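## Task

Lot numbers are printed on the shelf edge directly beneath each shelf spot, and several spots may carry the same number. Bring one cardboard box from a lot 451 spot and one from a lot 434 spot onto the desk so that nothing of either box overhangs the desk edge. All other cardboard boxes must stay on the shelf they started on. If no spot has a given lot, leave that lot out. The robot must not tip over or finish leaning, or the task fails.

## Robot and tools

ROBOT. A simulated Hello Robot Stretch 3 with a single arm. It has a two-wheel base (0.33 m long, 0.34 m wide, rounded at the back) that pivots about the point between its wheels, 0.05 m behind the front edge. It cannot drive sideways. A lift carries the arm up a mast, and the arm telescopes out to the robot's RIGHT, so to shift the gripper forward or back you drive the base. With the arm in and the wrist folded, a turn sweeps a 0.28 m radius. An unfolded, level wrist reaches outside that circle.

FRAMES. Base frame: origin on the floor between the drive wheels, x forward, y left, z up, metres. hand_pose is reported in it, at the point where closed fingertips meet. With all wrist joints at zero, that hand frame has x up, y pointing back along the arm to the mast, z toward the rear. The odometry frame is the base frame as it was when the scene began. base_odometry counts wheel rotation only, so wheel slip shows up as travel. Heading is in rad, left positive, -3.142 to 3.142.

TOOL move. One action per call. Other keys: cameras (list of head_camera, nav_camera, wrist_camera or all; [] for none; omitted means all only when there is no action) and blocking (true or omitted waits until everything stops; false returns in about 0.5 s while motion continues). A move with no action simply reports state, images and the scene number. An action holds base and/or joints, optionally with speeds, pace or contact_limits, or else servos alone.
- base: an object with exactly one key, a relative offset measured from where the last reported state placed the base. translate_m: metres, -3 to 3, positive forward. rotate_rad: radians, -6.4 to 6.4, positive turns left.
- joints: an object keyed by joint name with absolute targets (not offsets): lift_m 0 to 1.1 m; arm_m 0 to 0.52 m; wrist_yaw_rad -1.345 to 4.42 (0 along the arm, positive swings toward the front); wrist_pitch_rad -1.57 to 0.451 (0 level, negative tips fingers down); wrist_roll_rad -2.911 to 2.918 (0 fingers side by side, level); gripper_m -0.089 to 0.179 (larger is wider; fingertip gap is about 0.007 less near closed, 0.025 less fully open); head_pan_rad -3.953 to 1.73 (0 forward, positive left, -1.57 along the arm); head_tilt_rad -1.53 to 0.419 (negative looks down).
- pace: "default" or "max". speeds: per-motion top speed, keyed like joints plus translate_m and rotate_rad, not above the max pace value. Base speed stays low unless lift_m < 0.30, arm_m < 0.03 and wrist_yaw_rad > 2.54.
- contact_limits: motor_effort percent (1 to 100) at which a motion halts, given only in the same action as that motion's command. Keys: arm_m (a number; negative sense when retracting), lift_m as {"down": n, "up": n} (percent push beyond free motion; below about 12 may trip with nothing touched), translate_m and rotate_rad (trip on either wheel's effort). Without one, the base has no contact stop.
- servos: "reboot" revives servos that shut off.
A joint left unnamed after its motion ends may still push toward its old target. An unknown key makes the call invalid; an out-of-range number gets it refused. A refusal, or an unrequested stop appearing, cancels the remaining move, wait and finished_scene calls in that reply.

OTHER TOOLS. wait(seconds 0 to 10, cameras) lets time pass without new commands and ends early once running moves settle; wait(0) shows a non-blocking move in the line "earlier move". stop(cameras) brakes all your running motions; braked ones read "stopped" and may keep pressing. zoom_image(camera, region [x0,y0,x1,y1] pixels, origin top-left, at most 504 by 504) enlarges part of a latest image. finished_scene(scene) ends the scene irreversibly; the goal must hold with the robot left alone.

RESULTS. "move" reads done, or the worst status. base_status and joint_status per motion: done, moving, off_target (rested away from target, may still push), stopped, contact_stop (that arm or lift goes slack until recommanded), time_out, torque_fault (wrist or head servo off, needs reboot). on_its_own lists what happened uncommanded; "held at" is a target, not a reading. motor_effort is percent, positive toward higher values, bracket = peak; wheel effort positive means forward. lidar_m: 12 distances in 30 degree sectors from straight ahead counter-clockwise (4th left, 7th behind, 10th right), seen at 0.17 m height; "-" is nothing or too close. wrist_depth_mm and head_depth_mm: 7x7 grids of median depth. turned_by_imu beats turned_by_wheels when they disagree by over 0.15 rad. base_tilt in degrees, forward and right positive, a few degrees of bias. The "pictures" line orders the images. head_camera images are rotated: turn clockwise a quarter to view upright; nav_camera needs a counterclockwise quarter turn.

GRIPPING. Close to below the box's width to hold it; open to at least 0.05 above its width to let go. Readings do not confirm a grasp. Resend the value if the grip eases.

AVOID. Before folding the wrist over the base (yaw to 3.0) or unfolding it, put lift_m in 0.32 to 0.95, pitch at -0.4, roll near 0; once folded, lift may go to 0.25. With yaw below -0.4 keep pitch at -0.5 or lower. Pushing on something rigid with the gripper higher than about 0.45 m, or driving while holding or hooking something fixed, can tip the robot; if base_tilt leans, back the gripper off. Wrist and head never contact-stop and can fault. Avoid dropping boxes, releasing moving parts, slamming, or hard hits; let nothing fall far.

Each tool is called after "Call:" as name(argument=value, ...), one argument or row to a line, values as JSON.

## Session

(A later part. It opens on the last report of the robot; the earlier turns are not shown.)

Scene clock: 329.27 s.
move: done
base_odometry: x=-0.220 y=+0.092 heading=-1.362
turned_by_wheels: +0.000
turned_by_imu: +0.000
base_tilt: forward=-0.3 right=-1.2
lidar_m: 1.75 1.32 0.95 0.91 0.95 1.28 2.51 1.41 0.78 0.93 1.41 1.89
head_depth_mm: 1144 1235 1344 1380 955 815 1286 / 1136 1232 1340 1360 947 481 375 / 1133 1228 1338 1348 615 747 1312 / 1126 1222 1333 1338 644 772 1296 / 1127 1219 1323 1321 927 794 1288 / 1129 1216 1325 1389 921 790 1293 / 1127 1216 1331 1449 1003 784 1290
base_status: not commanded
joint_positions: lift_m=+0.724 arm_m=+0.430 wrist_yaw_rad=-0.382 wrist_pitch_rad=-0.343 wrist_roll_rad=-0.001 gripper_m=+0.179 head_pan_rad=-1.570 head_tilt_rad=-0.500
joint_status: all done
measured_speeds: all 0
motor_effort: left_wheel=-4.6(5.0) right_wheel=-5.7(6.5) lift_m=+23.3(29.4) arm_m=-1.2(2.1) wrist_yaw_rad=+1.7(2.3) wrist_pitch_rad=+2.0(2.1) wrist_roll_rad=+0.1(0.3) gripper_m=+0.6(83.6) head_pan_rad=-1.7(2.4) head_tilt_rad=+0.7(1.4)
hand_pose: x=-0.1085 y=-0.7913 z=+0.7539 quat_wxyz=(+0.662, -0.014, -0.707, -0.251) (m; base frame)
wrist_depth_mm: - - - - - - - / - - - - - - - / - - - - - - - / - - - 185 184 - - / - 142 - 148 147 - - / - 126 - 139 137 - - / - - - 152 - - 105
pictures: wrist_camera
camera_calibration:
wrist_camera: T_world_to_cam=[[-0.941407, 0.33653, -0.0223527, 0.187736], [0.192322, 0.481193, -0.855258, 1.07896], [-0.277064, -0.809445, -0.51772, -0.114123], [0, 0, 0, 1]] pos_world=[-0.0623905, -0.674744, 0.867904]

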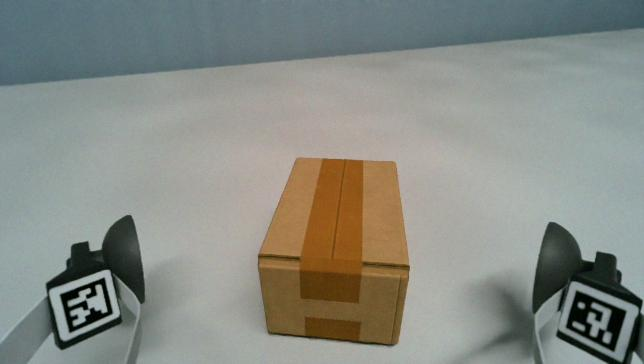

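Call:
move(
  joints={"lift_m": 0.83},
)

Call:
move(
  joints={"arm_m": 0.0, "wrist_pitch_rad": -0.4},
  pace="max",
  cameras=["head_camera"],
)

Call:
move(
  base={"translate_m": -0.9},
  joints={"wrist_yaw_rad": 3.0, "gripper_m": 0.04, "head_pan_rad": 1.5, "head_tilt_rad": -0.2},
)

Call:
move(
  base={"translate_m": -1.0},
  joints={"lift_m": 0.4},
  cameras=["head_camera","nav_camera"],
)

Scene clock: 348.97 s.
move: done
base_odometry: x=-0.220 y=+0.092 heading=-1.362
turned_by_wheels: +0.000
turned_by_imu: +0.000
base_tilt: forward=-0.2 right=-1.2
lidar_m: 1.75 1.32 0.95 0.92 0.95 1.28 2.52 1.41 0.77 0.93 1.42 1.88
head_depth_mm: 1144 1224 1345 1384 957 328 - / 1138 1233 1344 1371 420 350 1246 / 1134 1220 1339 599 835 804 1309 / 1129 1225 1334 1336 830 799 1302 / 1126 1222 1320 1321 929 791 1293 / 1129 1223 1323 1391 916 786 1289 / 1126 1208 1323 1448 997 784 1292
base_status: not commanded
joint_positions: lift_m=+0.830 arm_m=+0.430 wrist_yaw_rad=-0.382 wrist_pitch_rad=-0.343 wrist_roll_rad=-0.001 gripper_m=+0.179 head_pan_rad=-1.570 head_tilt_rad=-0.500
joint_status: all done
measured_speeds: all 0
motor_effort: left_wheel=-4.7(5.4) right_wheel=-5.4(6.5) lift_m=+31.1(35.1) arm_m=-7.8(8.1) wrist_yaw_rad=+1.7(2.5) wrist_pitch_rad=+2.1(2.1) wrist_roll_rad=+0.1(0.4) gripper_m=+1.0(1.1) head_pan_rad=-0.9(1.9) head_tilt_rad=-0.4(0.9)
hand_pose: x=-0.1084 y=-0.7913 z=+0.8598 quat_wxyz=(+0.661, -0.013, -0.707, -0.251) (m; base frame)
wrist_depth_mm: - - - - - - - / - - - - - - - / - - - - - - - / - - - - - - - / - 142 - - - - - / - 126 - 252 - - - / - - - 223 - - 105
pictures: none

Scene clock: 351.33 s.
move: done
base_odometry: x=-0.220 y=+0.092 heading=-1.362
turned_by_wheels: +0.000
turned_by_imu: +0.000
base_tilt: forward=-0.4 right=-1.2
lidar_m: 1.76 1.32 0.95 0.92 0.95 1.29 2.52 1.41 0.78 0.93 1.41 1.89
head_depth_mm: 1135 1233 1342 1374 957 812 1292 / 1136 1230 1334 1355 951 807 1223 / 1136 1230 1334 1346 899 806 308 / 1131 1224 1330 1337 938 796 1245 / 1127 1216 1331 1325 927 792 1294 / 1123 1218 1326 1391 919 790 1292 / 1127 1218 1325 1450 1003 784 1286
base_status: not commanded
joint_positions: lift_m=+0.830 arm_m=+0.001 wrist_yaw_rad=-0.382 wrist_pitch_rad=-0.414 wrist_roll_rad=-0.001 gripper_m=+0.179 head_pan_rad=-1.570 head_tilt_rad=-0.500
joint_status: all done
measured_speeds: all 0
motor_effort: left_wheel=-4.4(5.1) right_wheel=-4.9(6.6) lift_m=+24.2(31.2) arm_m=-13.2(14.7) wrist_yaw_rad=+1.7(2.3) wrist_pitch_rad=+2.1(3.9) wrist_roll_rad=+0.0(0.3) gripper_m=+0.9(1.1) head_pan_rad=-1.1(1.8) head_tilt_rad=+0.0(1.0)
hand_pose: x=-0.1054 y=-0.3542 z=+0.8436 quat_wxyz=(+0.652, +0.012, -0.707, -0.274) (m; base frame)
wrist_depth_mm: - - - - - - - / - - - - - - - / - - - - - - - / - - - - - - - / - 386 - - - - - / 123 141 - - - - - / 980 980 - - - 980 105
pictures: head_camera (sideways)
camera_calibration:
head_camera: T_world_to_cam=[[-0.0465384, 0.432123, -0.900613, 1.18768], [0.997503, -0.0278389, -0.0649025, 0.0779936], [-0.053118, -0.901385, -0.429748, 0.515207], [0, 0, 0, 1]] pos_world=[0.00484085, -0.0466536, 1.29612]

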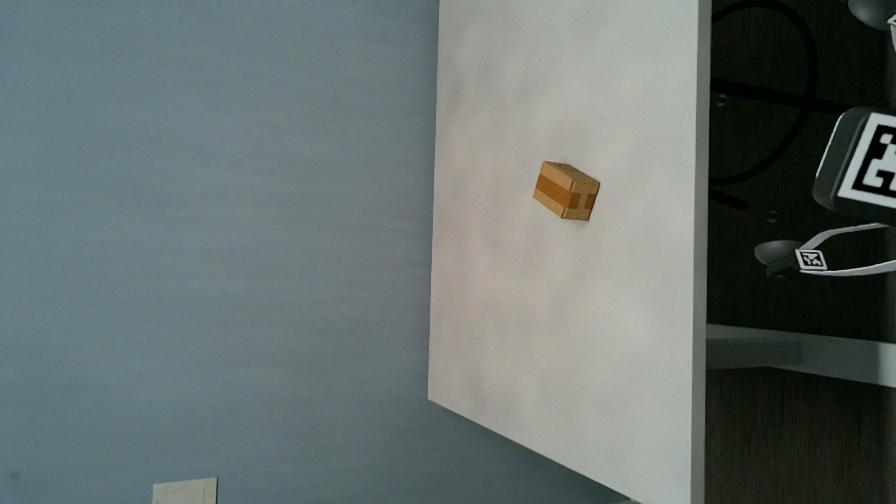

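Scene clock: 361.47 s.
move: done
base_odometry: x=-0.407 y=+0.973 heading=-1.362
turned_by_wheels: +0.000
turned_by_imu: -0.001
base_tilt: forward=-0.2 right=-1.2
lidar_m: 2.65 1.30 0.94 0.90 0.93 1.69 1.62 1.68 1.44 0.94 0.91 1.38
head_depth_mm: 831 851 879 909 941 972 1008 / 820 848 876 901 933 961 996 / 810 832 858 890 914 945 979 / - 823 849 875 904 932 964 / - 813 842 867 897 925 953 / - 806 828 853 881 908 940 / - 795 820 845 873 900 925
base_status: done
joint_positions: lift_m=+0.830 arm_m=+0.001 wrist_yaw_rad=+2.997 wrist_pitch_rad=-0.414 wrist_roll_rad=-0.001 gripper_m=+0.040 head_pan_rad=+1.500 head_tilt_rad=-0.200
joint_status: all done
measured_speeds: all 0
motor_effort: left_wheel=-6.1(10.1) right_wheel=-5.5(14.3) lift_m=+29.7(30.5) arm_m=-10.2(13.5) wrist_yaw_rad=+2.1(5.8) wrist_pitch_rad=+2.1(2.3) wrist_roll_rad=+0.0(0.4) gripper_m=+0.0(83.8) head_pan_rad=-3.5(5.7) head_tilt_rad=-3.0(8.9)
hand_pose: x=+0.0112 y=+0.0770 z=+0.8436 quat_wxyz=(+0.195, +0.700, +0.095, +0.680) (m; base frame)
wrist_depth_mm: 817 137 - - 912 - - / - 147 - - - - - / - 161 - - - - - / - 183 - - - - - / - - 203 - - - - / - - 127 - 129 - - / - - 262 - 978 - -
pictures: none

Scene clock: 372.60 s.
move: done
base_odometry: x=-0.614 y=+1.951 heading=-1.362
turned_by_wheels: +0.000
turned_by_imu: -0.001
base_tilt: forward=-0.4 right=-1.3
lidar_m: 3.61 1.28 0.97 2.35 0.92 0.66 0.63 0.65 0.89 1.39 1.22 1.57
head_depth_mm: 837 850 868 896 925 953 986 / 1127 1118 1105 1089 1082 1070 1067 / 2163 2209 2293 2338 2428 2215 1604 / - 2194 2247 2318 2386 2340 1707 / - 2179 2248 2296 2355 2315 1709 / - 2133 2205 2257 2338 2274 1690 / - 2106 2170 2232 2307 2273 1701
base_status: done
joint_positions: lift_m=+0.400 arm_m=+0.001 wrist_yaw_rad=+2.997 wrist_pitch_rad=-0.414 wrist_roll_rad=-0.001 gripper_m=+0.040 head_pan_rad=+1.500 head_tilt_rad=-0.200
joint_status: all done
measured_speeds: all 0
motor_effort: left_wheel=-6.0(11.8) right_wheel=-5.0(14.8) lift_m=+30.0(31.5) arm_m=-7.5(11.1) wrist_yaw_rad=+1.5(3.6) wrist_pitch_rad=+2.1(2.3) wrist_roll_rad=+0.2(0.4) gripper_m=+0.1(1.0) head_pan_rad=-2.5(3.7) head_tilt_rad=-2.1(3.3)
hand_pose: x=+0.0112 y=+0.0770 z=+0.4136 quat_wxyz=(+0.195, +0.700, +0.095, +0.680) (m; base frame)
wrist_depth_mm: - 137 - - - - - / - 147 - - - - - / - 162 - - - - - / 888 186 859 918 904 906 892 / 764 745 203 728 728 756 748 / 670 651 127 636 129 648 636 / 576 582 260 566 542 561 549
pictures: head_camera (sideways), nav_camera (sideways)
camera_calibration:
head_camera: T_world_to_cam=[[0.0357554, -0.149883, -0.988057, 1.30142], [-0.991694, 0.116909, -0.0536214, 0.0755366], [0.123549, 0.981768, -0.144458, 0.142834], [0, 0, 0, 1]] pos_world=[0.0107293, 0.0459997, 1.31056]
nav_camera: T_world_to_cam=[[-0.00479933, 0.173605, 0.984804, -1.23881], [0.998208, -0.057918, 0.0150747, 0.024419], [0.0596548, 0.983111, -0.173016, 0.178074], [0, 0, 0, 1]] pos_world=[-0.0409437, 0.0414117, 1.25043]

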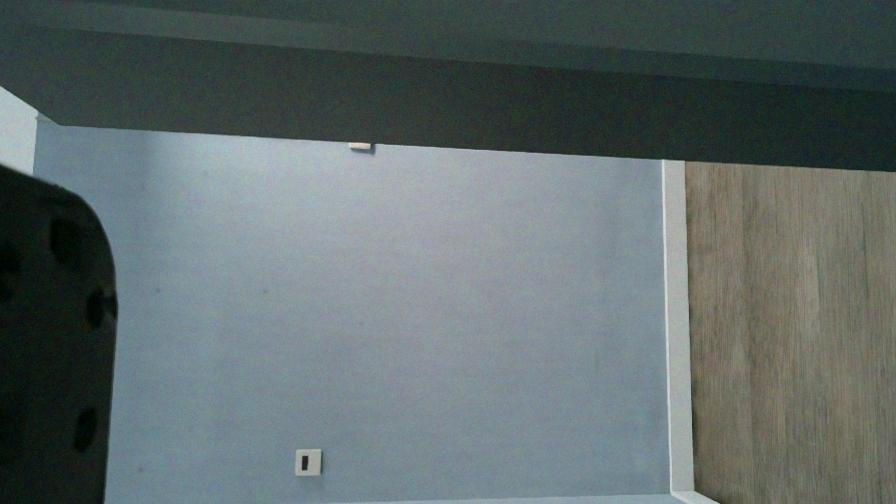

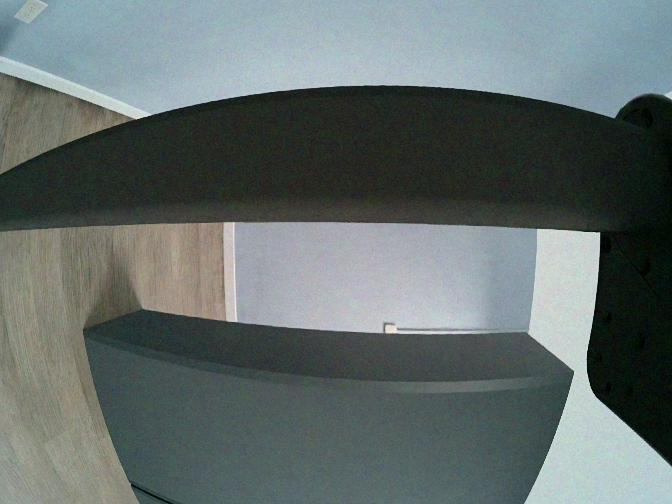

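Call:
move(
  base={"rotate_rad": 1.571},
  joints={"lift_m": 0.28},
)

Call:
move(
  base={"translate_m": 1.45},
  joints={"head_pan_rad": -1.2, "head_tilt_rad": -0.4},
  pace="max",
  cameras=["head_camera","nav_camera"],
)

Scene clock: 385.87 s.
move: done
base_odometry: x=-0.614 y=+1.951 heading=+0.209
turned_by_wheels: +1.571
turned_by_imu: +1.545
base_tilt: forward=-0.3 right=-1.3
lidar_m: 1.34 0.93 0.66 0.63 0.65 0.87 1.40 1.22 1.57 3.63 1.30 0.97
head_depth_mm: 574 591 609 629 650 672 698 / 566 583 601 621 640 663 685 / 561 576 594 611 633 653 673 / - 567 583 601 622 641 664 / - 560 578 595 613 632 654 / - 552 569 585 604 624 644 / - 544 560 579 596 616 635
base_status: done
joint_positions: lift_m=+0.280 arm_m=+0.001 wrist_yaw_rad=+2.997 wrist_pitch_rad=-0.414 wrist_roll_rad=-0.001 gripper_m=+0.040 head_pan_rad=+1.500 head_tilt_rad=-0.200
joint_status: all done
measured_speeds: all 0
motor_effort: left_wheel=-8.7(12.9) right_wheel=+8.4(11.8) lift_m=+24.0(29.5) arm_m=-12.4(13.4) wrist_yaw_rad=+2.6(4.1) wrist_pitch_rad=+2.1(2.3) wrist_roll_rad=+0.1(0.3) gripper_m=-0.3(1.1) head_pan_rad=-2.2(3.0) head_tilt_rad=-2.4(2.9)
hand_pose: x=+0.0111 y=+0.0770 z=+0.2935 quat_wxyz=(+0.195, +0.700, +0.095, +0.680) (m; base frame)
wrist_depth_mm: 563 137 602 624 636 - - / 621 148 173 - - - - / - 162 171 - - 805 837 / 696 183 220 717 707 699 697 / 604 577 202 573 568 580 578 / 515 507 127 301 129 502 492 / 431 279 258 269 420 434 430
pictures: none

Scene clock: 392.10 s.
move: done
base_odometry: x=+0.804 y=+2.251 heading=+0.209
turned_by_wheels: +0.000
turned_by_imu: +0.002
base_tilt: forward=-0.3 right=-1.3
lidar_m: 0.91 0.94 0.71 0.68 0.69 0.93 2.40 0.50 0.36 0.36 1.34 0.95
head_depth_mm: 3275 3483 3642 3008 2121 1340 1269 / 3394 3637 3817 3859 2439 1779 1416 / 3243 3608 3891 3798 2417 1796 1418 / 2339 2515 2726 2986 2378 1770 1399 / 1808 1915 2048 2209 2232 1749 1393 / 1478 1551 1627 1724 1828 1746 1393 / 1255 1301 1360 1425 1492 1569 1392
base_status: done
joint_positions: lift_m=+0.280 arm_m=+0.001 wrist_yaw_rad=+2.997 wrist_pitch_rad=-0.414 wrist_roll_rad=-0.001 gripper_m=+0.040 head_pan_rad=-1.200 head_tilt_rad=-0.400
joint_status: all done
measured_speeds: all 0
motor_effort: left_wheel=-0.8(9.7) right_wheel=+7.9(17.5) lift_m=+27.5(31.4) arm_m=-8.6(13.1) wrist_yaw_rad=+1.1(3.2) wrist_pitch_rad=+2.2(2.3) wrist_roll_rad=+0.0(0.4) gripper_m=+0.6(1.2) head_pan_rad=+3.4(5.6) head_tilt_rad=+4.6(6.0)
hand_pose: x=+0.0111 y=+0.0770 z=+0.2935 quat_wxyz=(+0.195, +0.700, +0.095, +0.680) (m; base frame)
wrist_depth_mm: 605 137 623 - - - - / - 147 - - - - - / - 161 170 - 802 834 831 / 706 186 661 717 715 709 698 / 605 579 202 570 567 581 579 / 511 507 126 302 129 496 493 / 433 280 256 270 427 436 428
pictures: head_camera (sideways), nav_camera (sideways)
camera_calibration:
head_camera: T_world_to_cam=[[-0.16628, 0.300094, -0.939305, 1.23893], [0.942337, 0.328924, -0.0617296, 0.0742275], [0.290436, -0.895406, -0.337483, 0.393046], [0, 0, 0, 1]] pos_world=[0.0219065, -0.0442747, 1.30096]
nav_camera: T_world_to_cam=[[0.147996, -0.333628, 0.931015, -1.1695], [-0.92618, -0.376884, 0.0121709, 0.0399668], [0.346825, -0.864089, -0.364777, 0.42588], [0, 0, 0, 1]] pos_world=[0.0623923, -0.00711839, 1.24369]

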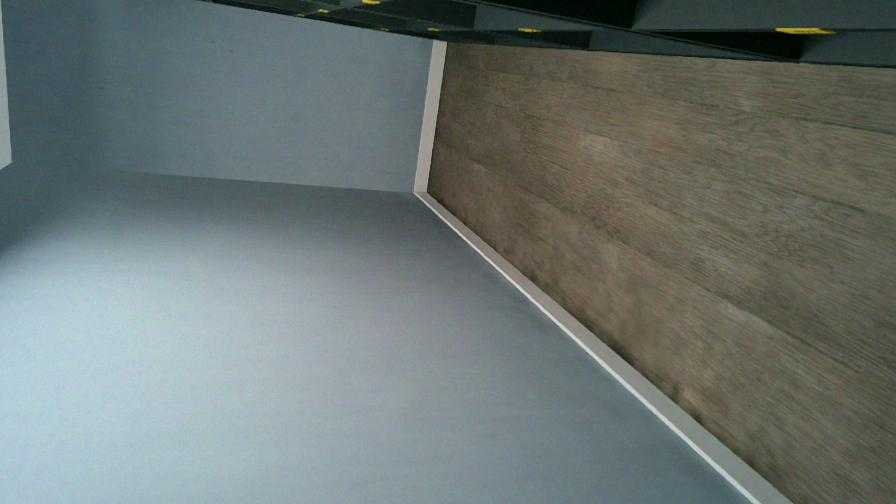

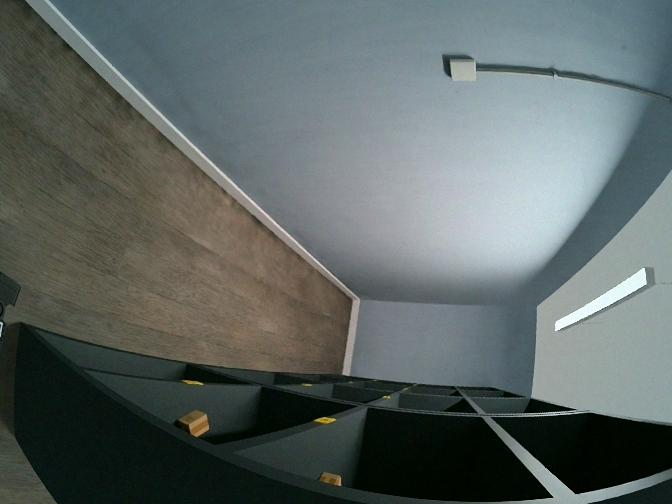

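Call:
move(
  base={"translate_m": 0.47},
  joints={"head_pan_rad": -1.57, "head_tilt_rad": -0.4},
  pace="max",
  cameras=["head_camera","nav_camera"],
)

Call:
move(
  base={"rotate_rad": -1.571},
  joints={"head_pan_rad": -0.6, "head_tilt_rad": -0.4},
  cameras=["head_camera","nav_camera"],
)

Scene clock: 405.20 s.
move: done
base_odometry: x=+1.264 y=+2.349 heading=+0.209
turned_by_wheels: +0.000
turned_by_imu: +0.000
base_tilt: forward=-0.4 right=-1.2
lidar_m: 0.45 0.46 0.62 0.69 0.71 0.95 2.44 0.65 1.32 1.96 0.65 0.47
head_depth_mm: 1836 1907 2013 1875 1382 1495 1382 / 2513 2012 2138 2208 2264 1763 1417 / 3431 3638 3796 3253 2435 1797 1423 / 3441 3625 3858 3756 2405 1779 1403 / 3381 3592 3921 3653 2381 1772 1391 / 2339 2384 2423 2481 2240 1755 1393 / 1465 1470 1491 1502 1534 1556 1351
base_status: done
joint_positions: lift_m=+0.280 arm_m=+0.001 wrist_yaw_rad=+2.997 wrist_pitch_rad=-0.414 wrist_roll_rad=-0.001 gripper_m=+0.040 head_pan_rad=-1.574 head_tilt_rad=-0.400
joint_status: all done
measured_speeds: all 0
motor_effort: left_wheel=+3.0(13.6) right_wheel=+4.9(14.0) lift_m=+26.8(31.5) arm_m=-4.5(6.8) wrist_yaw_rad=+2.3(3.3) wrist_pitch_rad=+2.1(2.3) wrist_roll_rad=+0.1(0.4) gripper_m=+0.2(1.1) head_pan_rad=+3.9(5.1) head_tilt_rad=+3.0(6.5)
hand_pose: x=+0.0111 y=+0.0770 z=+0.2935 quat_wxyz=(+0.195, +0.700, +0.095, +0.680) (m; base frame)
wrist_depth_mm: 612 137 - - - 732 474 / - 148 - - - 774 494 / - 161 170 - 801 738 487 / 705 186 654 716 711 678 502 / 603 577 202 573 561 580 505 / 516 508 127 300 130 493 478 / 434 281 257 270 425 431 433
pictures: head_camera (sideways), nav_camera (sideways)
camera_calibration:
head_camera: T_world_to_cam=[[-0.0451332, 0.340095, -0.939307, 1.23818], [0.997362, -0.038161, -0.0617397, 0.0739071], [-0.0568423, -0.939616, -0.337476, 0.395194], [0, 0, 0, 1]] pos_world=[0.0046345, -0.0469474, 1.30096]
nav_camera: T_world_to_cam=[[0.0158436, -0.364626, 0.931019, -1.16869], [-0.99985, -0.0123014, 0.0121972, 0.0404244], [0.00700543, -0.931073, -0.364766, 0.427967], [0, 0, 0, 1]] pos_world=[0.0559365, -0.0271696, 1.24369]

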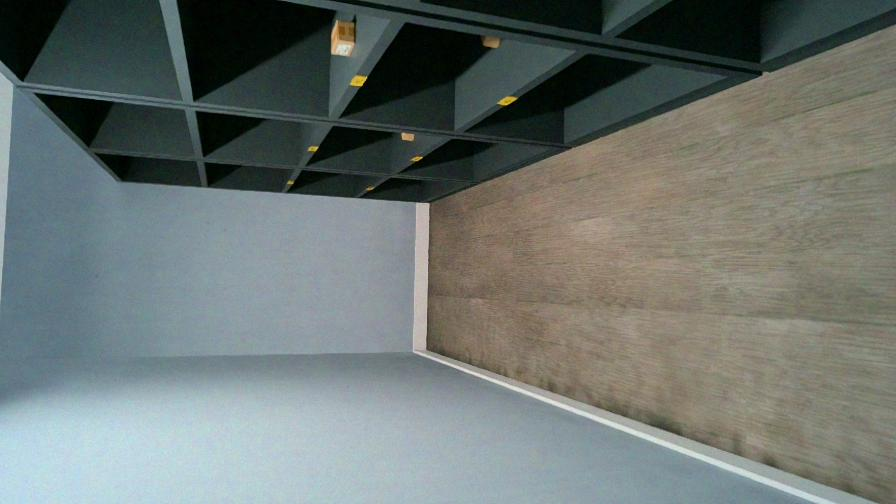

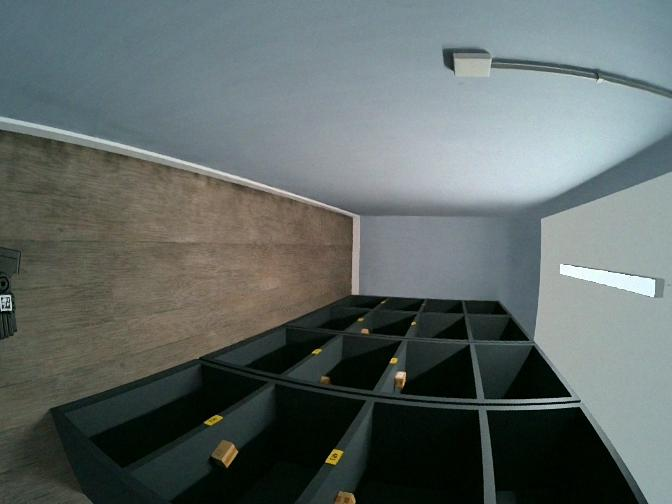

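Scene clock: 408.57 s.
move: done
base_odometry: x=+1.264 y=+2.349 heading=-1.362
turned_by_wheels: -1.571
turned_by_imu: -1.545
base_tilt: forward=-0.3 right=-1.2
lidar_m: 1.83 0.64 0.47 0.45 0.46 0.63 0.69 0.71 0.97 2.55 0.65 1.32
head_depth_mm: 987 1057 1118 887 668 709 779 / 1102 1177 1259 947 1317 1068 900 / 1254 1322 1401 1013 1439 1065 1297 / 1219 1317 1392 1215 1435 1190 1320 / 1150 1220 1303 1391 1422 1577 1379 / 1121 1200 1304 1769 1657 1636 1392 / 1819 1904 1986 2148 2230 1743 1392
base_status: done
joint_positions: lift_m=+0.280 arm_m=+0.001 wrist_yaw_rad=+2.997 wrist_pitch_rad=-0.414 wrist_roll_rad=-0.001 gripper_m=+0.040 head_pan_rad=-0.599 head_tilt_rad=-0.400
joint_status: all done
measured_speeds: all 0
motor_effort: left_wheel=+7.6(12.3) right_wheel=-10.1(13.8) lift_m=+24.6(26.2) arm_m=-11.4(11.7) wrist_yaw_rad=+1.0(2.9) wrist_pitch_rad=+2.1(2.3) wrist_roll_rad=-0.2(0.5) gripper_m=+0.4(1.1) head_pan_rad=-3.7(6.1) head_tilt_rad=+2.2(4.4)
hand_pose: x=+0.0111 y=+0.0770 z=+0.2935 quat_wxyz=(+0.195, +0.700, +0.095, +0.680) (m; base frame)
wrist_depth_mm: 415 137 440 457 469 479 499 / 453 147 476 495 509 523 531 / 496 161 508 531 539 - - / 536 183 187 - - - 646 / 563 558 201 556 557 584 570 / 513 509 127 300 129 494 497 / 433 280 258 270 425 433 430
pictures: head_camera (sideways), nav_camera (sideways)
camera_calibration:
head_camera: T_world_to_cam=[[-0.306812, 0.153511, -0.939309, 1.2398], [0.591251, 0.804123, -0.0617064, 0.0763053], [0.745847, -0.5743, -0.337478, 0.390243], [0, 0, 0, 1]] pos_world=[0.0442075, -0.0275647, 1.30096]
nav_camera: T_world_to_cam=[[0.310707, -0.191485, 0.931018, -1.1705], [-0.550847, -0.834517, 0.0121963, 0.0376479], [0.774615, -0.516638, -0.364769, 0.423261], [0, 0, 0, 1]] pos_world=[0.0565573, 0.0259574, 1.24369]

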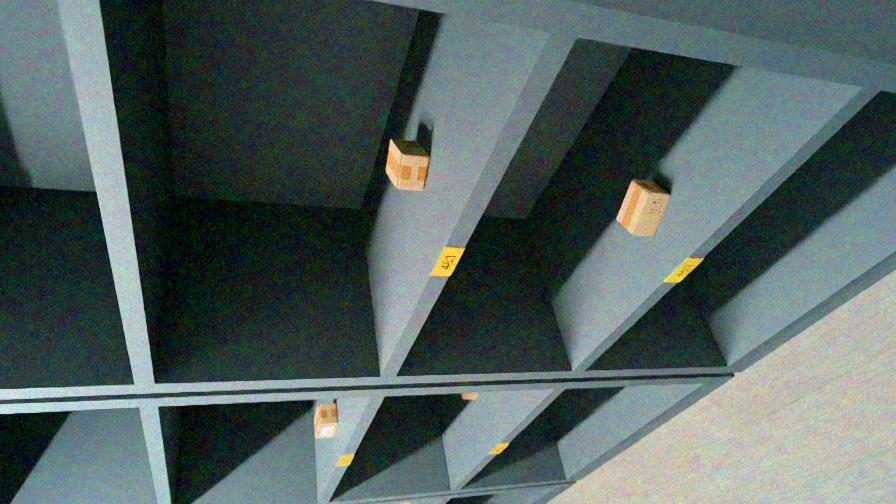

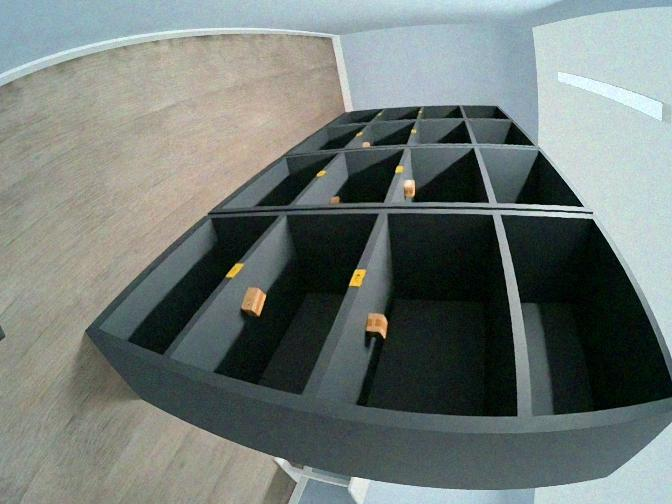

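Call:
zoom_image(
  camera="head_camera",
  region=[420, 230, 480, 290],
)

Call:
zoom_image(
  camera="head_camera",
  region=[650, 240, 720, 300],
)

Call:
zoom_image(
  camera="head_camera",
  region=[300, 430, 380, 490],
)

Call:
zoom_image(
  camera="head_camera",
  region=[460, 424, 540, 484],
)

Scaled by 8.400 from the camera's 896x504 image, which has a finer 1280x720 frame.

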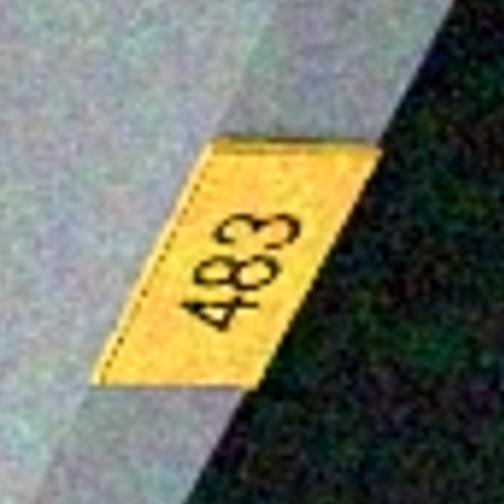

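Scaled by 7.200 from the camera's 896x504 image, which has a finer 1280x720 frame.

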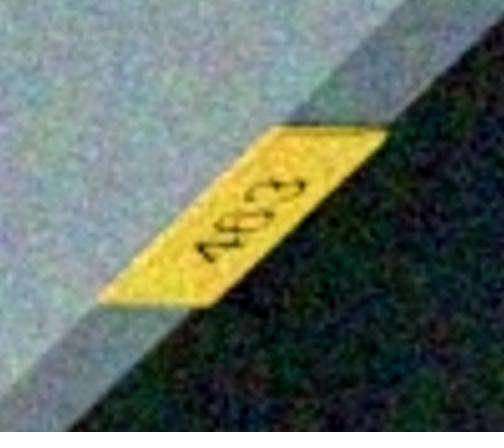

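Scaled by 6.300 from the camera's 896x504 image, which has a finer 1280x720 frame.

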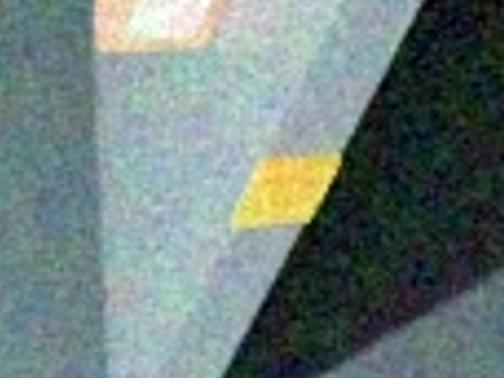

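Scaled by 6.300 from the camera's 896x504 image, which has a finer 1280x720 frame.

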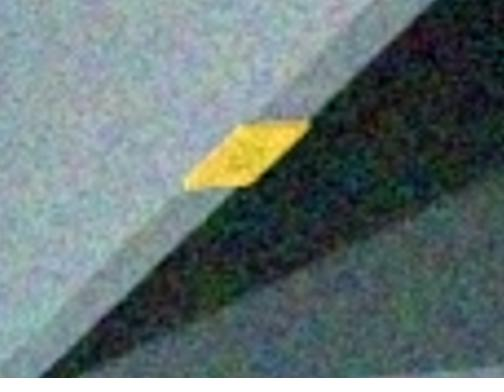

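Call:
move(
  base={"translate_m": 1.2},
  joints={"head_pan_rad": -0.95, "head_tilt_rad": -0.4},
  pace="max",
  cameras=["head_camera","nav_camera"],
)

Call:
zoom_image(
  camera="head_camera",
  region=[320, 20, 700, 250],
)

Call:
zoom_image(
  camera="head_camera",
  region=[250, 250, 650, 504],
)

Scene clock: 429.83 s.
move: done
base_odometry: x=+1.513 y=+1.175 heading=-1.362
turned_by_wheels: +0.000
turned_by_imu: +0.000
base_tilt: forward=-0.4 right=-1.3
lidar_m: 1.90 0.67 0.49 0.46 0.48 0.65 1.73 0.99 1.04 0.54 1.03 1.09
head_depth_mm: 488 877 924 940 602 965 635 / 499 934 986 947 666 1069 843 / 576 997 1056 937 704 1059 839 / 682 1063 1136 923 1254 1056 887 / 712 1142 1227 837 1348 1043 1218 / 1014 1131 1207 906 1319 1038 1304 / 927 1014 1069 1052 1197 1164 1280
base_status: done
joint_positions: lift_m=+0.280 arm_m=+0.001 wrist_yaw_rad=+2.998 wrist_pitch_rad=-0.414 wrist_roll_rad=-0.001 gripper_m=+0.040 head_pan_rad=-0.950 head_tilt_rad=-0.400
joint_status: all done
measured_speeds: all 0
motor_effort: left_wheel=+0.3(15.9) right_wheel=+4.0(10.4) lift_m=+30.0(30.6) arm_m=-8.4(13.1) wrist_yaw_rad=+2.7(3.2) wrist_pitch_rad=+2.2(2.3) wrist_roll_rad=-0.1(0.3) gripper_m=+0.8(0.9) head_pan_rad=+3.6(5.1) head_tilt_rad=+0.3(4.3)
hand_pose: x=+0.0110 y=+0.0770 z=+0.2935 quat_wxyz=(+0.195, +0.700, +0.095, +0.680) (m; base frame)
wrist_depth_mm: 430 137 453 474 484 497 513 / 472 148 487 506 529 539 544 / 509 161 517 552 - - - / 545 181 188 - - - 661 / 581 563 201 571 563 586 578 / 513 510 127 302 130 498 496 / 435 282 256 270 424 434 433
pictures: head_camera (sideways), nav_camera (sideways)
camera_calibration:
head_camera: T_world_to_cam=[[-0.235359, 0.249621, -0.939306, 1.23934], [0.831639, 0.551876, -0.0617196, 0.0749337], [0.502974, -0.79569, -0.337483, 0.39178], [0, 0, 0, 1]] pos_world=[0.0323154, -0.0389829, 1.30096]
nav_camera: T_world_to_cam=[[0.225935, -0.286628, 0.93102, -1.17], [-0.804175, -0.594268, 0.0121983, 0.0392404], [0.549779, -0.751458, -0.364765, 0.424605], [0, 0, 0, 1]] pos_world=[0.0624595, 0.0070388, 1.24369]

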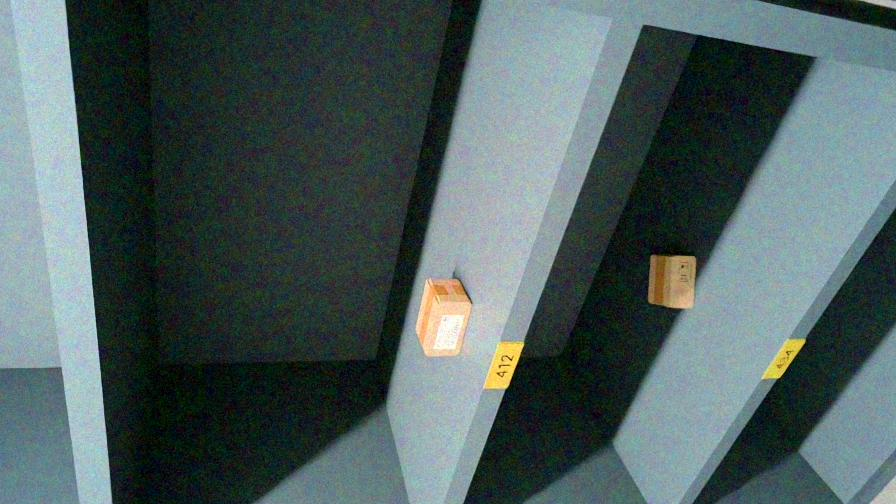

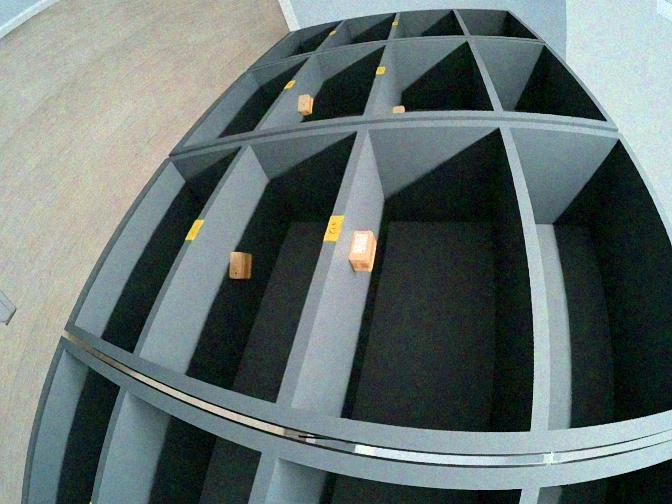

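Scaled by 1.326 from the camera's 896x504 image, which has a finer 1280x720 frame.

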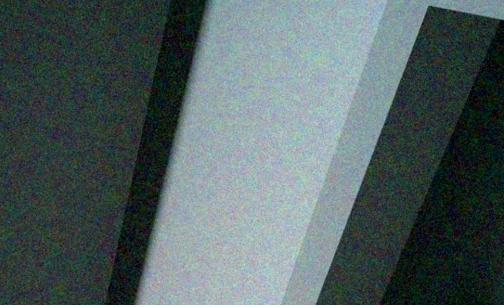

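Scaled by 1.260 from the camera's 896x504 image, which has a finer 1280x720 frame.

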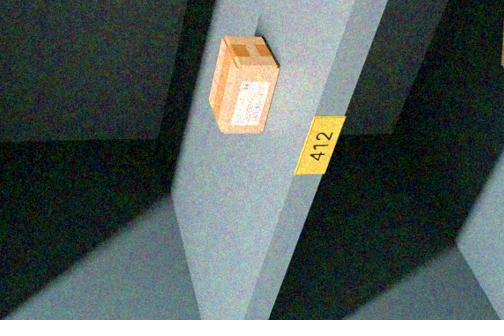

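Call:
zoom_image(
  camera="head_camera",
  region=[740, 320, 830, 400],
)

Call:
zoom_image(
  camera="head_camera",
  region=[620, 230, 720, 330],
)

Scaled by 5.600 from the camera's 896x504 image, which has a finer 1280x720 frame.

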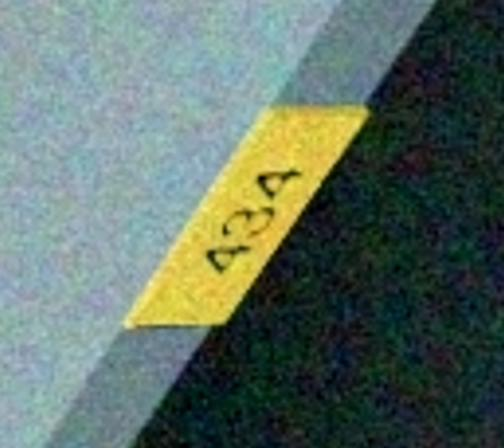

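Scaled by 5.040 from the camera's 896x504 image, which has a finer 1280x720 frame.

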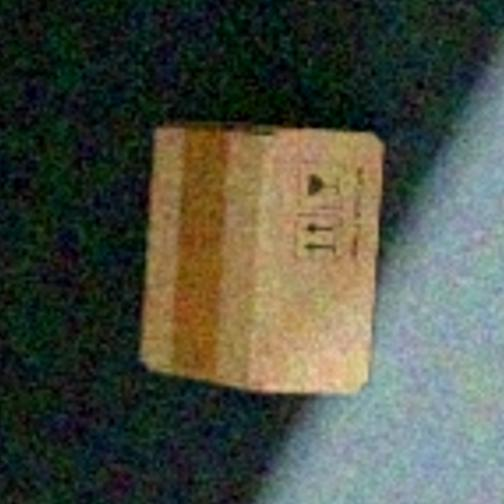

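Call:
move(
  base={"translate_m": 0.425},
  joints={"lift_m": 0.57, "wrist_pitch_rad": -0.4, "head_pan_rad": -1.57, "head_tilt_rad": -0.7},
)

Call:
move(
  joints={"wrist_yaw_rad": 0.55, "gripper_m": 0.179},
)

Call:
move(
  joints={"wrist_pitch_rad": -0.33},
  cameras=["head_camera","wrist_camera"],
)

Scene clock: 466.53 s.
move: done
base_odometry: x=+1.601 y=+0.759 heading=-1.362
turned_by_wheels: +0.000
turned_by_imu: +0.000
base_tilt: forward=-0.2 right=-1.3
lidar_m: 1.91 0.68 0.49 0.47 0.49 0.66 1.76 1.36 0.62 0.99 0.75 0.75
head_depth_mm: 800 847 708 771 806 905 1145 / 810 898 701 1070 986 1029 1135 / 809 888 693 1159 989 1234 1153 / 806 888 685 1156 978 1233 1146 / 806 885 644 1151 974 1226 1143 / 806 886 623 1144 968 1223 1134 / 805 887 661 1132 959 1218 1132
base_status: done
joint_positions: lift_m=+0.570 arm_m=+0.001 wrist_yaw_rad=+2.998 wrist_pitch_rad=-0.414 wrist_roll_rad=-0.001 gripper_m=+0.040 head_pan_rad=-1.570 head_tilt_rad=-0.700
joint_status: all done
measured_speeds: all 0
motor_effort: left_wheel=+3.5(11.2) right_wheel=+8.2(11.9) lift_m=+29.7(34.5) arm_m=+0.7(5.0) wrist_yaw_rad=+1.9(3.4) wrist_pitch_rad=+2.1(5.1) wrist_roll_rad=+0.1(0.4) gripper_m=+0.4(0.9) head_pan_rad=+3.3(4.8) head_tilt_rad=+2.7(7.2)
hand_pose: x=+0.0110 y=+0.0770 z=+0.5835 quat_wxyz=(+0.195, +0.700, +0.096, +0.680) (m; base frame)
wrist_depth_mm: 436 137 462 475 492 507 516 / 472 147 495 517 529 540 - / 513 162 526 - - - - / - 178 187 - - - - / - - 199 - 152 - - / - - 126 150 126 821 800 / 738 - 261 743 710 728 732
pictures: none

Scene clock: 468.77 s.
move: done
base_odometry: x=+1.601 y=+0.759 heading=-1.362
turned_by_wheels: +0.000
turned_by_imu: +0.000
base_tilt: forward=-0.2 right=-1.0
lidar_m: 1.91 0.68 0.49 0.47 0.49 0.66 1.76 1.36 0.62 0.99 0.75 0.75
head_depth_mm: 800 845 711 770 805 903 1140 / 808 900 700 1071 985 1033 1135 / 806 892 691 1161 986 1241 1149 / 807 886 684 1162 984 1234 1127 / 806 884 644 1146 975 1227 1136 / 808 884 623 1143 966 1215 1133 / 805 885 660 1130 959 1215 1131
base_status: not commanded
joint_positions: lift_m=+0.570 arm_m=+0.001 wrist_yaw_rad=+0.553 wrist_pitch_rad=-0.414 wrist_roll_rad=-0.001 gripper_m=+0.179 head_pan_rad=-1.570 head_tilt_rad=-0.700
joint_status: all done
measured_speeds: all 0
motor_effort: left_wheel=+3.9(4.1) right_wheel=+7.6(8.2) lift_m=+29.9(30.7) arm_m=+2.6(2.9) wrist_yaw_rad=-3.9(6.6) wrist_pitch_rad=+2.1(2.3) wrist_roll_rad=+0.2(0.3) gripper_m=+0.5(85.3) head_pan_rad=+3.6(4.0) head_tilt_rad=+2.9(4.1)
hand_pose: x=+0.0967 y=-0.3369 z=+0.5835 quat_wxyz=(+0.706, +0.329, -0.625, +0.049) (m; base frame)
wrist_depth_mm: 818 508 - - - - - / - 570 488 476 474 460 492 / - - - 410 370 365 364 / - - - - 347 313 290 / - 148 817 - - - 279 / 123 817 810 - - - - / 711 723 737 - - - 105
pictures: none

Scene clock: 469.47 s.
move: done
base_odometry: x=+1.601 y=+0.759 heading=-1.362
turned_by_wheels: +0.000
turned_by_imu: +0.000
base_tilt: forward=-0.3 right=-1.3
lidar_m: 1.91 0.68 0.49 0.47 0.48 0.66 1.76 1.36 0.62 0.99 0.75 0.75
head_depth_mm: 800 846 709 771 806 901 1150 / 811 896 701 1072 982 1000 1137 / 809 890 693 1159 988 1237 1145 / 806 889 684 1151 981 1227 1143 / 807 885 645 1155 971 1227 1120 / 807 884 623 1143 970 1218 1135 / 806 882 659 1129 965 1208 1126
base_status: not commanded
joint_positions: lift_m=+0.570 arm_m=+0.001 wrist_yaw_rad=+0.553 wrist_pitch_rad=-0.351 wrist_roll_rad=-0.001 gripper_m=+0.179 head_pan_rad=-1.570 head_tilt_rad=-0.700
joint_status: all done
measured_speeds: all 0
motor_effort: left_wheel=+4.0(4.0) right_wheel=+7.7(8.4) lift_m=+29.3(30.4) arm_m=+3.4(3.5) wrist_yaw_rad=-3.2(4.8) wrist_pitch_rad=+3.4(5.1) wrist_roll_rad=+0.3(0.3) gripper_m=+0.4(0.9) head_pan_rad=+3.6(4.0) head_tilt_rad=+3.5(3.9)
hand_pose: x=+0.1006 y=-0.3433 z=+0.5979 quat_wxyz=(+0.704, +0.309, -0.635, +0.071) (m; base frame)
wrist_depth_mm: - 507 - - - - - / - 530 - - 486 471 535 / - - 483 447 445 437 434 / - - - - 356 335 331 / - 729 - - - 311 281 / 123 144 811 - - - - / 742 768 758 - - - 105
pictures: head_camera (sideways), wrist_camera
camera_calibration:
head_camera: T_world_to_cam=[[-0.0467528, 0.602594, -0.796677, 1.0521], [0.997493, -0.0142449, -0.0693123, 0.0837179], [-0.0531158, -0.797921, -0.600418, 0.737246], [0, 0, 0, 1]] pos_world=[0.0048402, -0.044536, 1.28665]
wrist_camera: T_world_to_cam=[[-0.82974, -0.55769, -0.0226536, -0.0877857], [-0.276931, 0.446583, -0.850807, 0.722435], [0.484604, -0.699675, -0.524989, 0.19114], [0, 0, 0, 1]] pos_world=[0.0345985, -0.237848, 0.713011]

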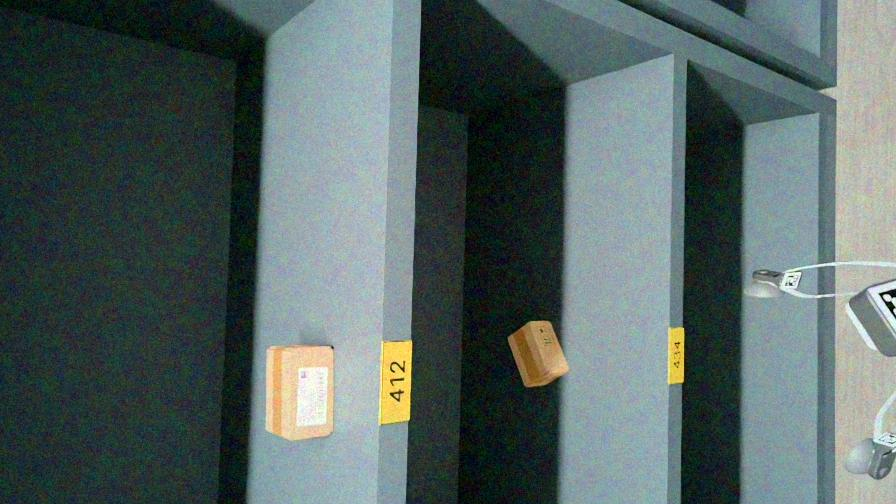

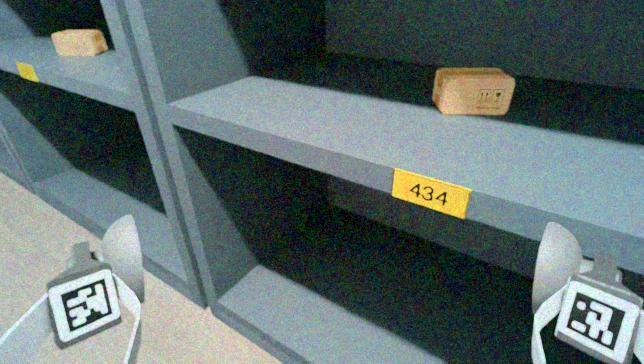

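Call:
move(
  base={"translate_m": 0.046},
  joints={"wrist_yaw_rad": 0.46, "lift_m": 0.61},
)

Call:
move(
  joints={"arm_m": 0.3},
  contact_limits={"arm_m": 30},
  cameras=["head_camera","wrist_camera"],
)

Scene clock: 494.43 s.
move: done
base_odometry: x=+1.610 y=+0.714 heading=-1.362
turned_by_wheels: +0.000
turned_by_imu: +0.000
base_tilt: forward=-0.3 right=-1.2
lidar_m: 1.92 0.68 0.49 0.47 0.49 0.66 1.76 1.40 0.64 0.99 0.72 0.76
head_depth_mm: 813 892 710 880 923 935 1142 / 808 899 702 1142 993 1098 1152 / 805 884 693 1155 987 1245 1149 / 808 887 684 1154 985 1234 1126 / 805 887 632 1143 969 1225 1120 / 805 888 632 1137 966 1216 1134 / 805 884 660 1133 962 1214 1111
base_status: done
joint_positions: lift_m=+0.610 arm_m=+0.001 wrist_yaw_rad=+0.463 wrist_pitch_rad=-0.350 wrist_roll_rad=-0.001 gripper_m=+0.179 head_pan_rad=-1.570 head_tilt_rad=-0.700
joint_status: all done
measured_speeds: all 0
motor_effort: left_wheel=+7.2(8.8) right_wheel=+4.0(10.5) lift_m=+28.4(33.2) arm_m=+7.3(7.8) wrist_yaw_rad=-3.2(5.5) wrist_pitch_rad=+3.2(3.5) wrist_roll_rad=+0.3(0.4) gripper_m=+0.5(1.1) head_pan_rad=+3.5(3.9) head_tilt_rad=+2.8(3.7)
hand_pose: x=+0.0823 y=-0.3536 z=+0.6383 quat_wxyz=(+0.706, +0.280, -0.649, +0.040) (m; base frame)
wrist_depth_mm: - 468 - - - - - / 790 488 - - - - - / - 523 496 515 494 493 501 / - - 466 426 412 412 409 / - 622 - - 360 344 340 / 123 140 808 - - - 285 / 780 810 776 - - - 105
pictures: none

Scene clock: 497.87 s.
move: done
base_odometry: x=+1.610 y=+0.714 heading=-1.362
turned_by_wheels: +0.000
turned_by_imu: +0.000
base_tilt: forward=-0.3 right=-1.2
lidar_m: 1.92 0.68 0.49 0.47 0.49 0.66 1.75 1.40 0.64 0.99 0.72 0.76
head_depth_mm: 812 890 710 884 920 932 1135 / 810 899 703 1138 993 872 434 / 808 885 693 1158 612 620 1132 / 808 887 685 1152 687 1229 1148 / 807 887 631 1147 948 1216 1142 / 805 884 633 1137 964 1217 1135 / 801 882 659 1132 962 1207 1129
base_status: not commanded
joint_positions: lift_m=+0.610 arm_m=+0.300 wrist_yaw_rad=+0.463 wrist_pitch_rad=-0.350 wrist_roll_rad=-0.001 gripper_m=+0.179 head_pan_rad=-1.570 head_tilt_rad=-0.700
joint_status: all done
measured_speeds: all 0
motor_effort: left_wheel=+7.4(7.4) right_wheel=+3.6(4.0) lift_m=+24.2(28.6) arm_m=+13.3(15.0) wrist_yaw_rad=-3.2(5.0) wrist_pitch_rad=+3.1(3.4) wrist_roll_rad=+0.0(0.4) gripper_m=+0.2(1.0) head_pan_rad=+3.0(4.1) head_tilt_rad=+2.4(3.3)
contact_limits: arm_m 30 (drawing in: default 31, maximum 55; extending or still: default 40, maximum 69)
hand_pose: x=+0.0823 y=-0.6530 z=+0.6383 quat_wxyz=(+0.706, +0.280, -0.649, +0.040) (m; base frame)
wrist_depth_mm: 383 457 - - - - - / 393 473 - - - - - / 406 489 511 510 - - - / 401 419 417 412 408 406 385 / 337 323 334 307 263 328 338 / 123 262 280 269 270 276 273 / 229 234 239 239 238 231 105
pictures: head_camera (sideways), wrist_camera
camera_calibration:
head_camera: T_world_to_cam=[[-0.0468185, 0.602479, -0.796761, 1.05221], [0.997496, -0.014134, -0.0693015, 0.0837088], [-0.0530141, -0.79801, -0.600308, 0.7371], [0, 0, 0, 1]] pos_world=[0.00484029, -0.0445365, 1.28665]
wrist_camera: T_world_to_cam=[[-0.876574, -0.480737, -0.0226017, -0.220733], [-0.23499, 0.468519, -0.851628, 0.901385], [0.419998, -0.741203, -0.523659, -0.0182288], [0, 0, 0, 1]] pos_world=[0.0259837, -0.541941, 0.75311]

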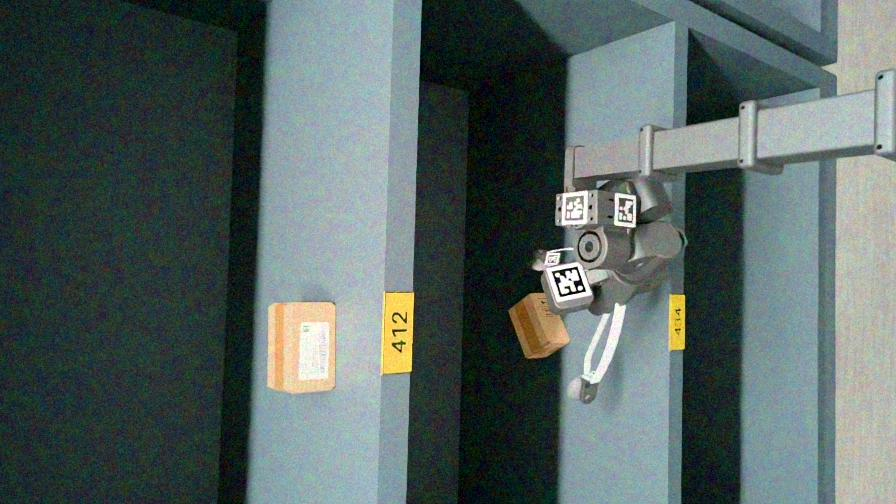

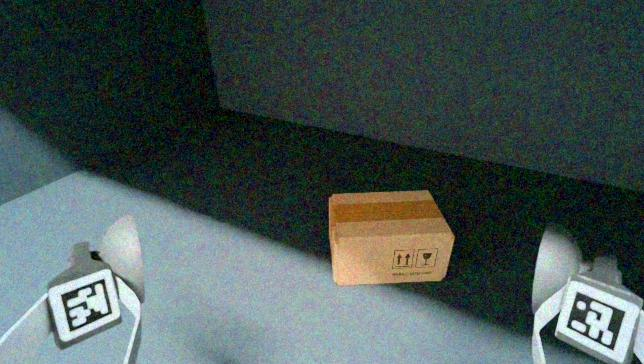

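Call:
move(
  joints={"arm_m": 0.397, "wrist_yaw_rad": 0.5},
  contact_limits={"arm_m": 30},
  cameras=["head_camera","wrist_camera"],
)

Scene clock: 508.07 s.
move: done
base_odometry: x=+1.610 y=+0.714 heading=-1.362
turned_by_wheels: +0.000
turned_by_imu: +0.000
base_tilt: forward=-0.2 right=-1.1
lidar_m: 1.91 0.68 0.49 0.47 0.49 0.66 1.76 1.40 0.64 0.99 0.72 0.76
head_depth_mm: 811 888 709 880 920 932 1140 / 809 894 701 1134 994 871 434 / 807 889 692 1154 661 857 1135 / 808 890 685 1153 723 1228 1144 / 809 883 629 1149 920 1223 1135 / 806 887 633 1138 940 1217 1139 / 805 883 660 1134 961 1212 1129
base_status: not commanded
joint_positions: lift_m=+0.610 arm_m=+0.397 wrist_yaw_rad=+0.497 wrist_pitch_rad=-0.350 wrist_roll_rad=-0.001 gripper_m=+0.179 head_pan_rad=-1.570 head_tilt_rad=-0.700
joint_status: all done
measured_speeds: all 0
motor_effort: left_wheel=+7.2(7.4) right_wheel=+3.2(3.9) lift_m=+25.5(26.5) arm_m=+12.4(15.1) wrist_yaw_rad=+2.3(5.7) wrist_pitch_rad=+3.2(3.3) wrist_roll_rad=+0.1(0.3) gripper_m=+0.4(1.0) head_pan_rad=+2.7(3.4) head_tilt_rad=+2.4(3.2)
contact_limits: arm_m 30 (drawing in: default 31, maximum 55; extending or still: default 40, maximum 69)
hand_pose: x=+0.0893 y=-0.7464 z=+0.6383 quat_wxyz=(+0.706, +0.291, -0.644, +0.052) (m; base frame)
wrist_depth_mm: 376 447 - - - - - / 387 466 - - - - - / 398 485 498 - - - - / 399 416 415 408 388 - - / 338 323 333 330 331 329 322 / 118 262 277 213 228 274 273 / 229 234 240 187 192 230 105
pictures: head_camera (sideways), wrist_camera
camera_calibration:
head_camera: T_world_to_cam=[[-0.0468185, 0.602479, -0.796761, 1.05221], [0.997496, -0.014134, -0.0693015, 0.0837088], [-0.0530141, -0.79801, -0.600308, 0.7371], [0, 0, 0, 1]] pos_world=[0.00484029, -0.0445365, 1.28665]
wrist_camera: T_world_to_cam=[[-0.859759, -0.5102, -0.0225918, -0.282958], [-0.250769, 0.46029, -0.851615, 0.942011], [0.444893, -0.726518, -0.523681, -0.0815923], [0, 0, 0, 1]] pos_world=[0.0292512, -0.637242, 0.75311]

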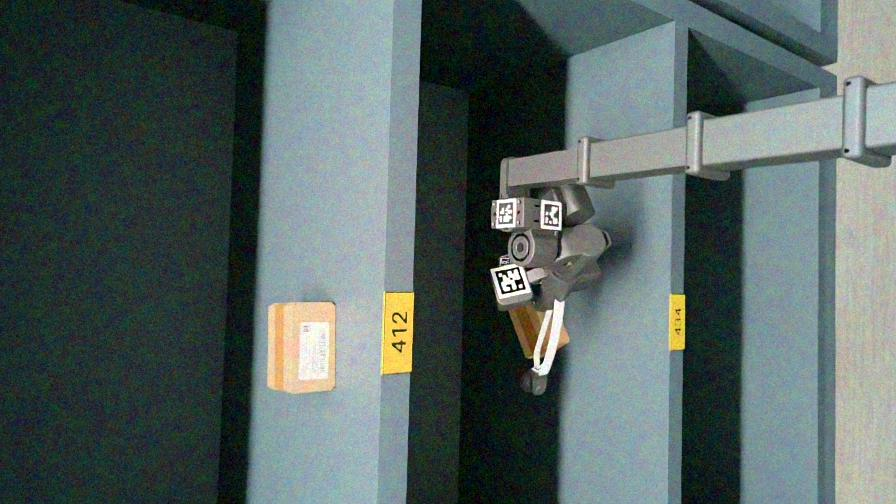

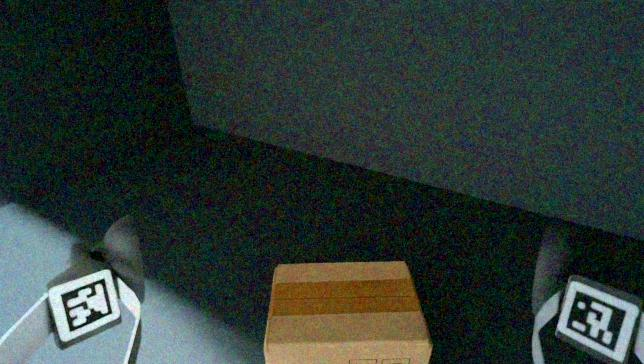

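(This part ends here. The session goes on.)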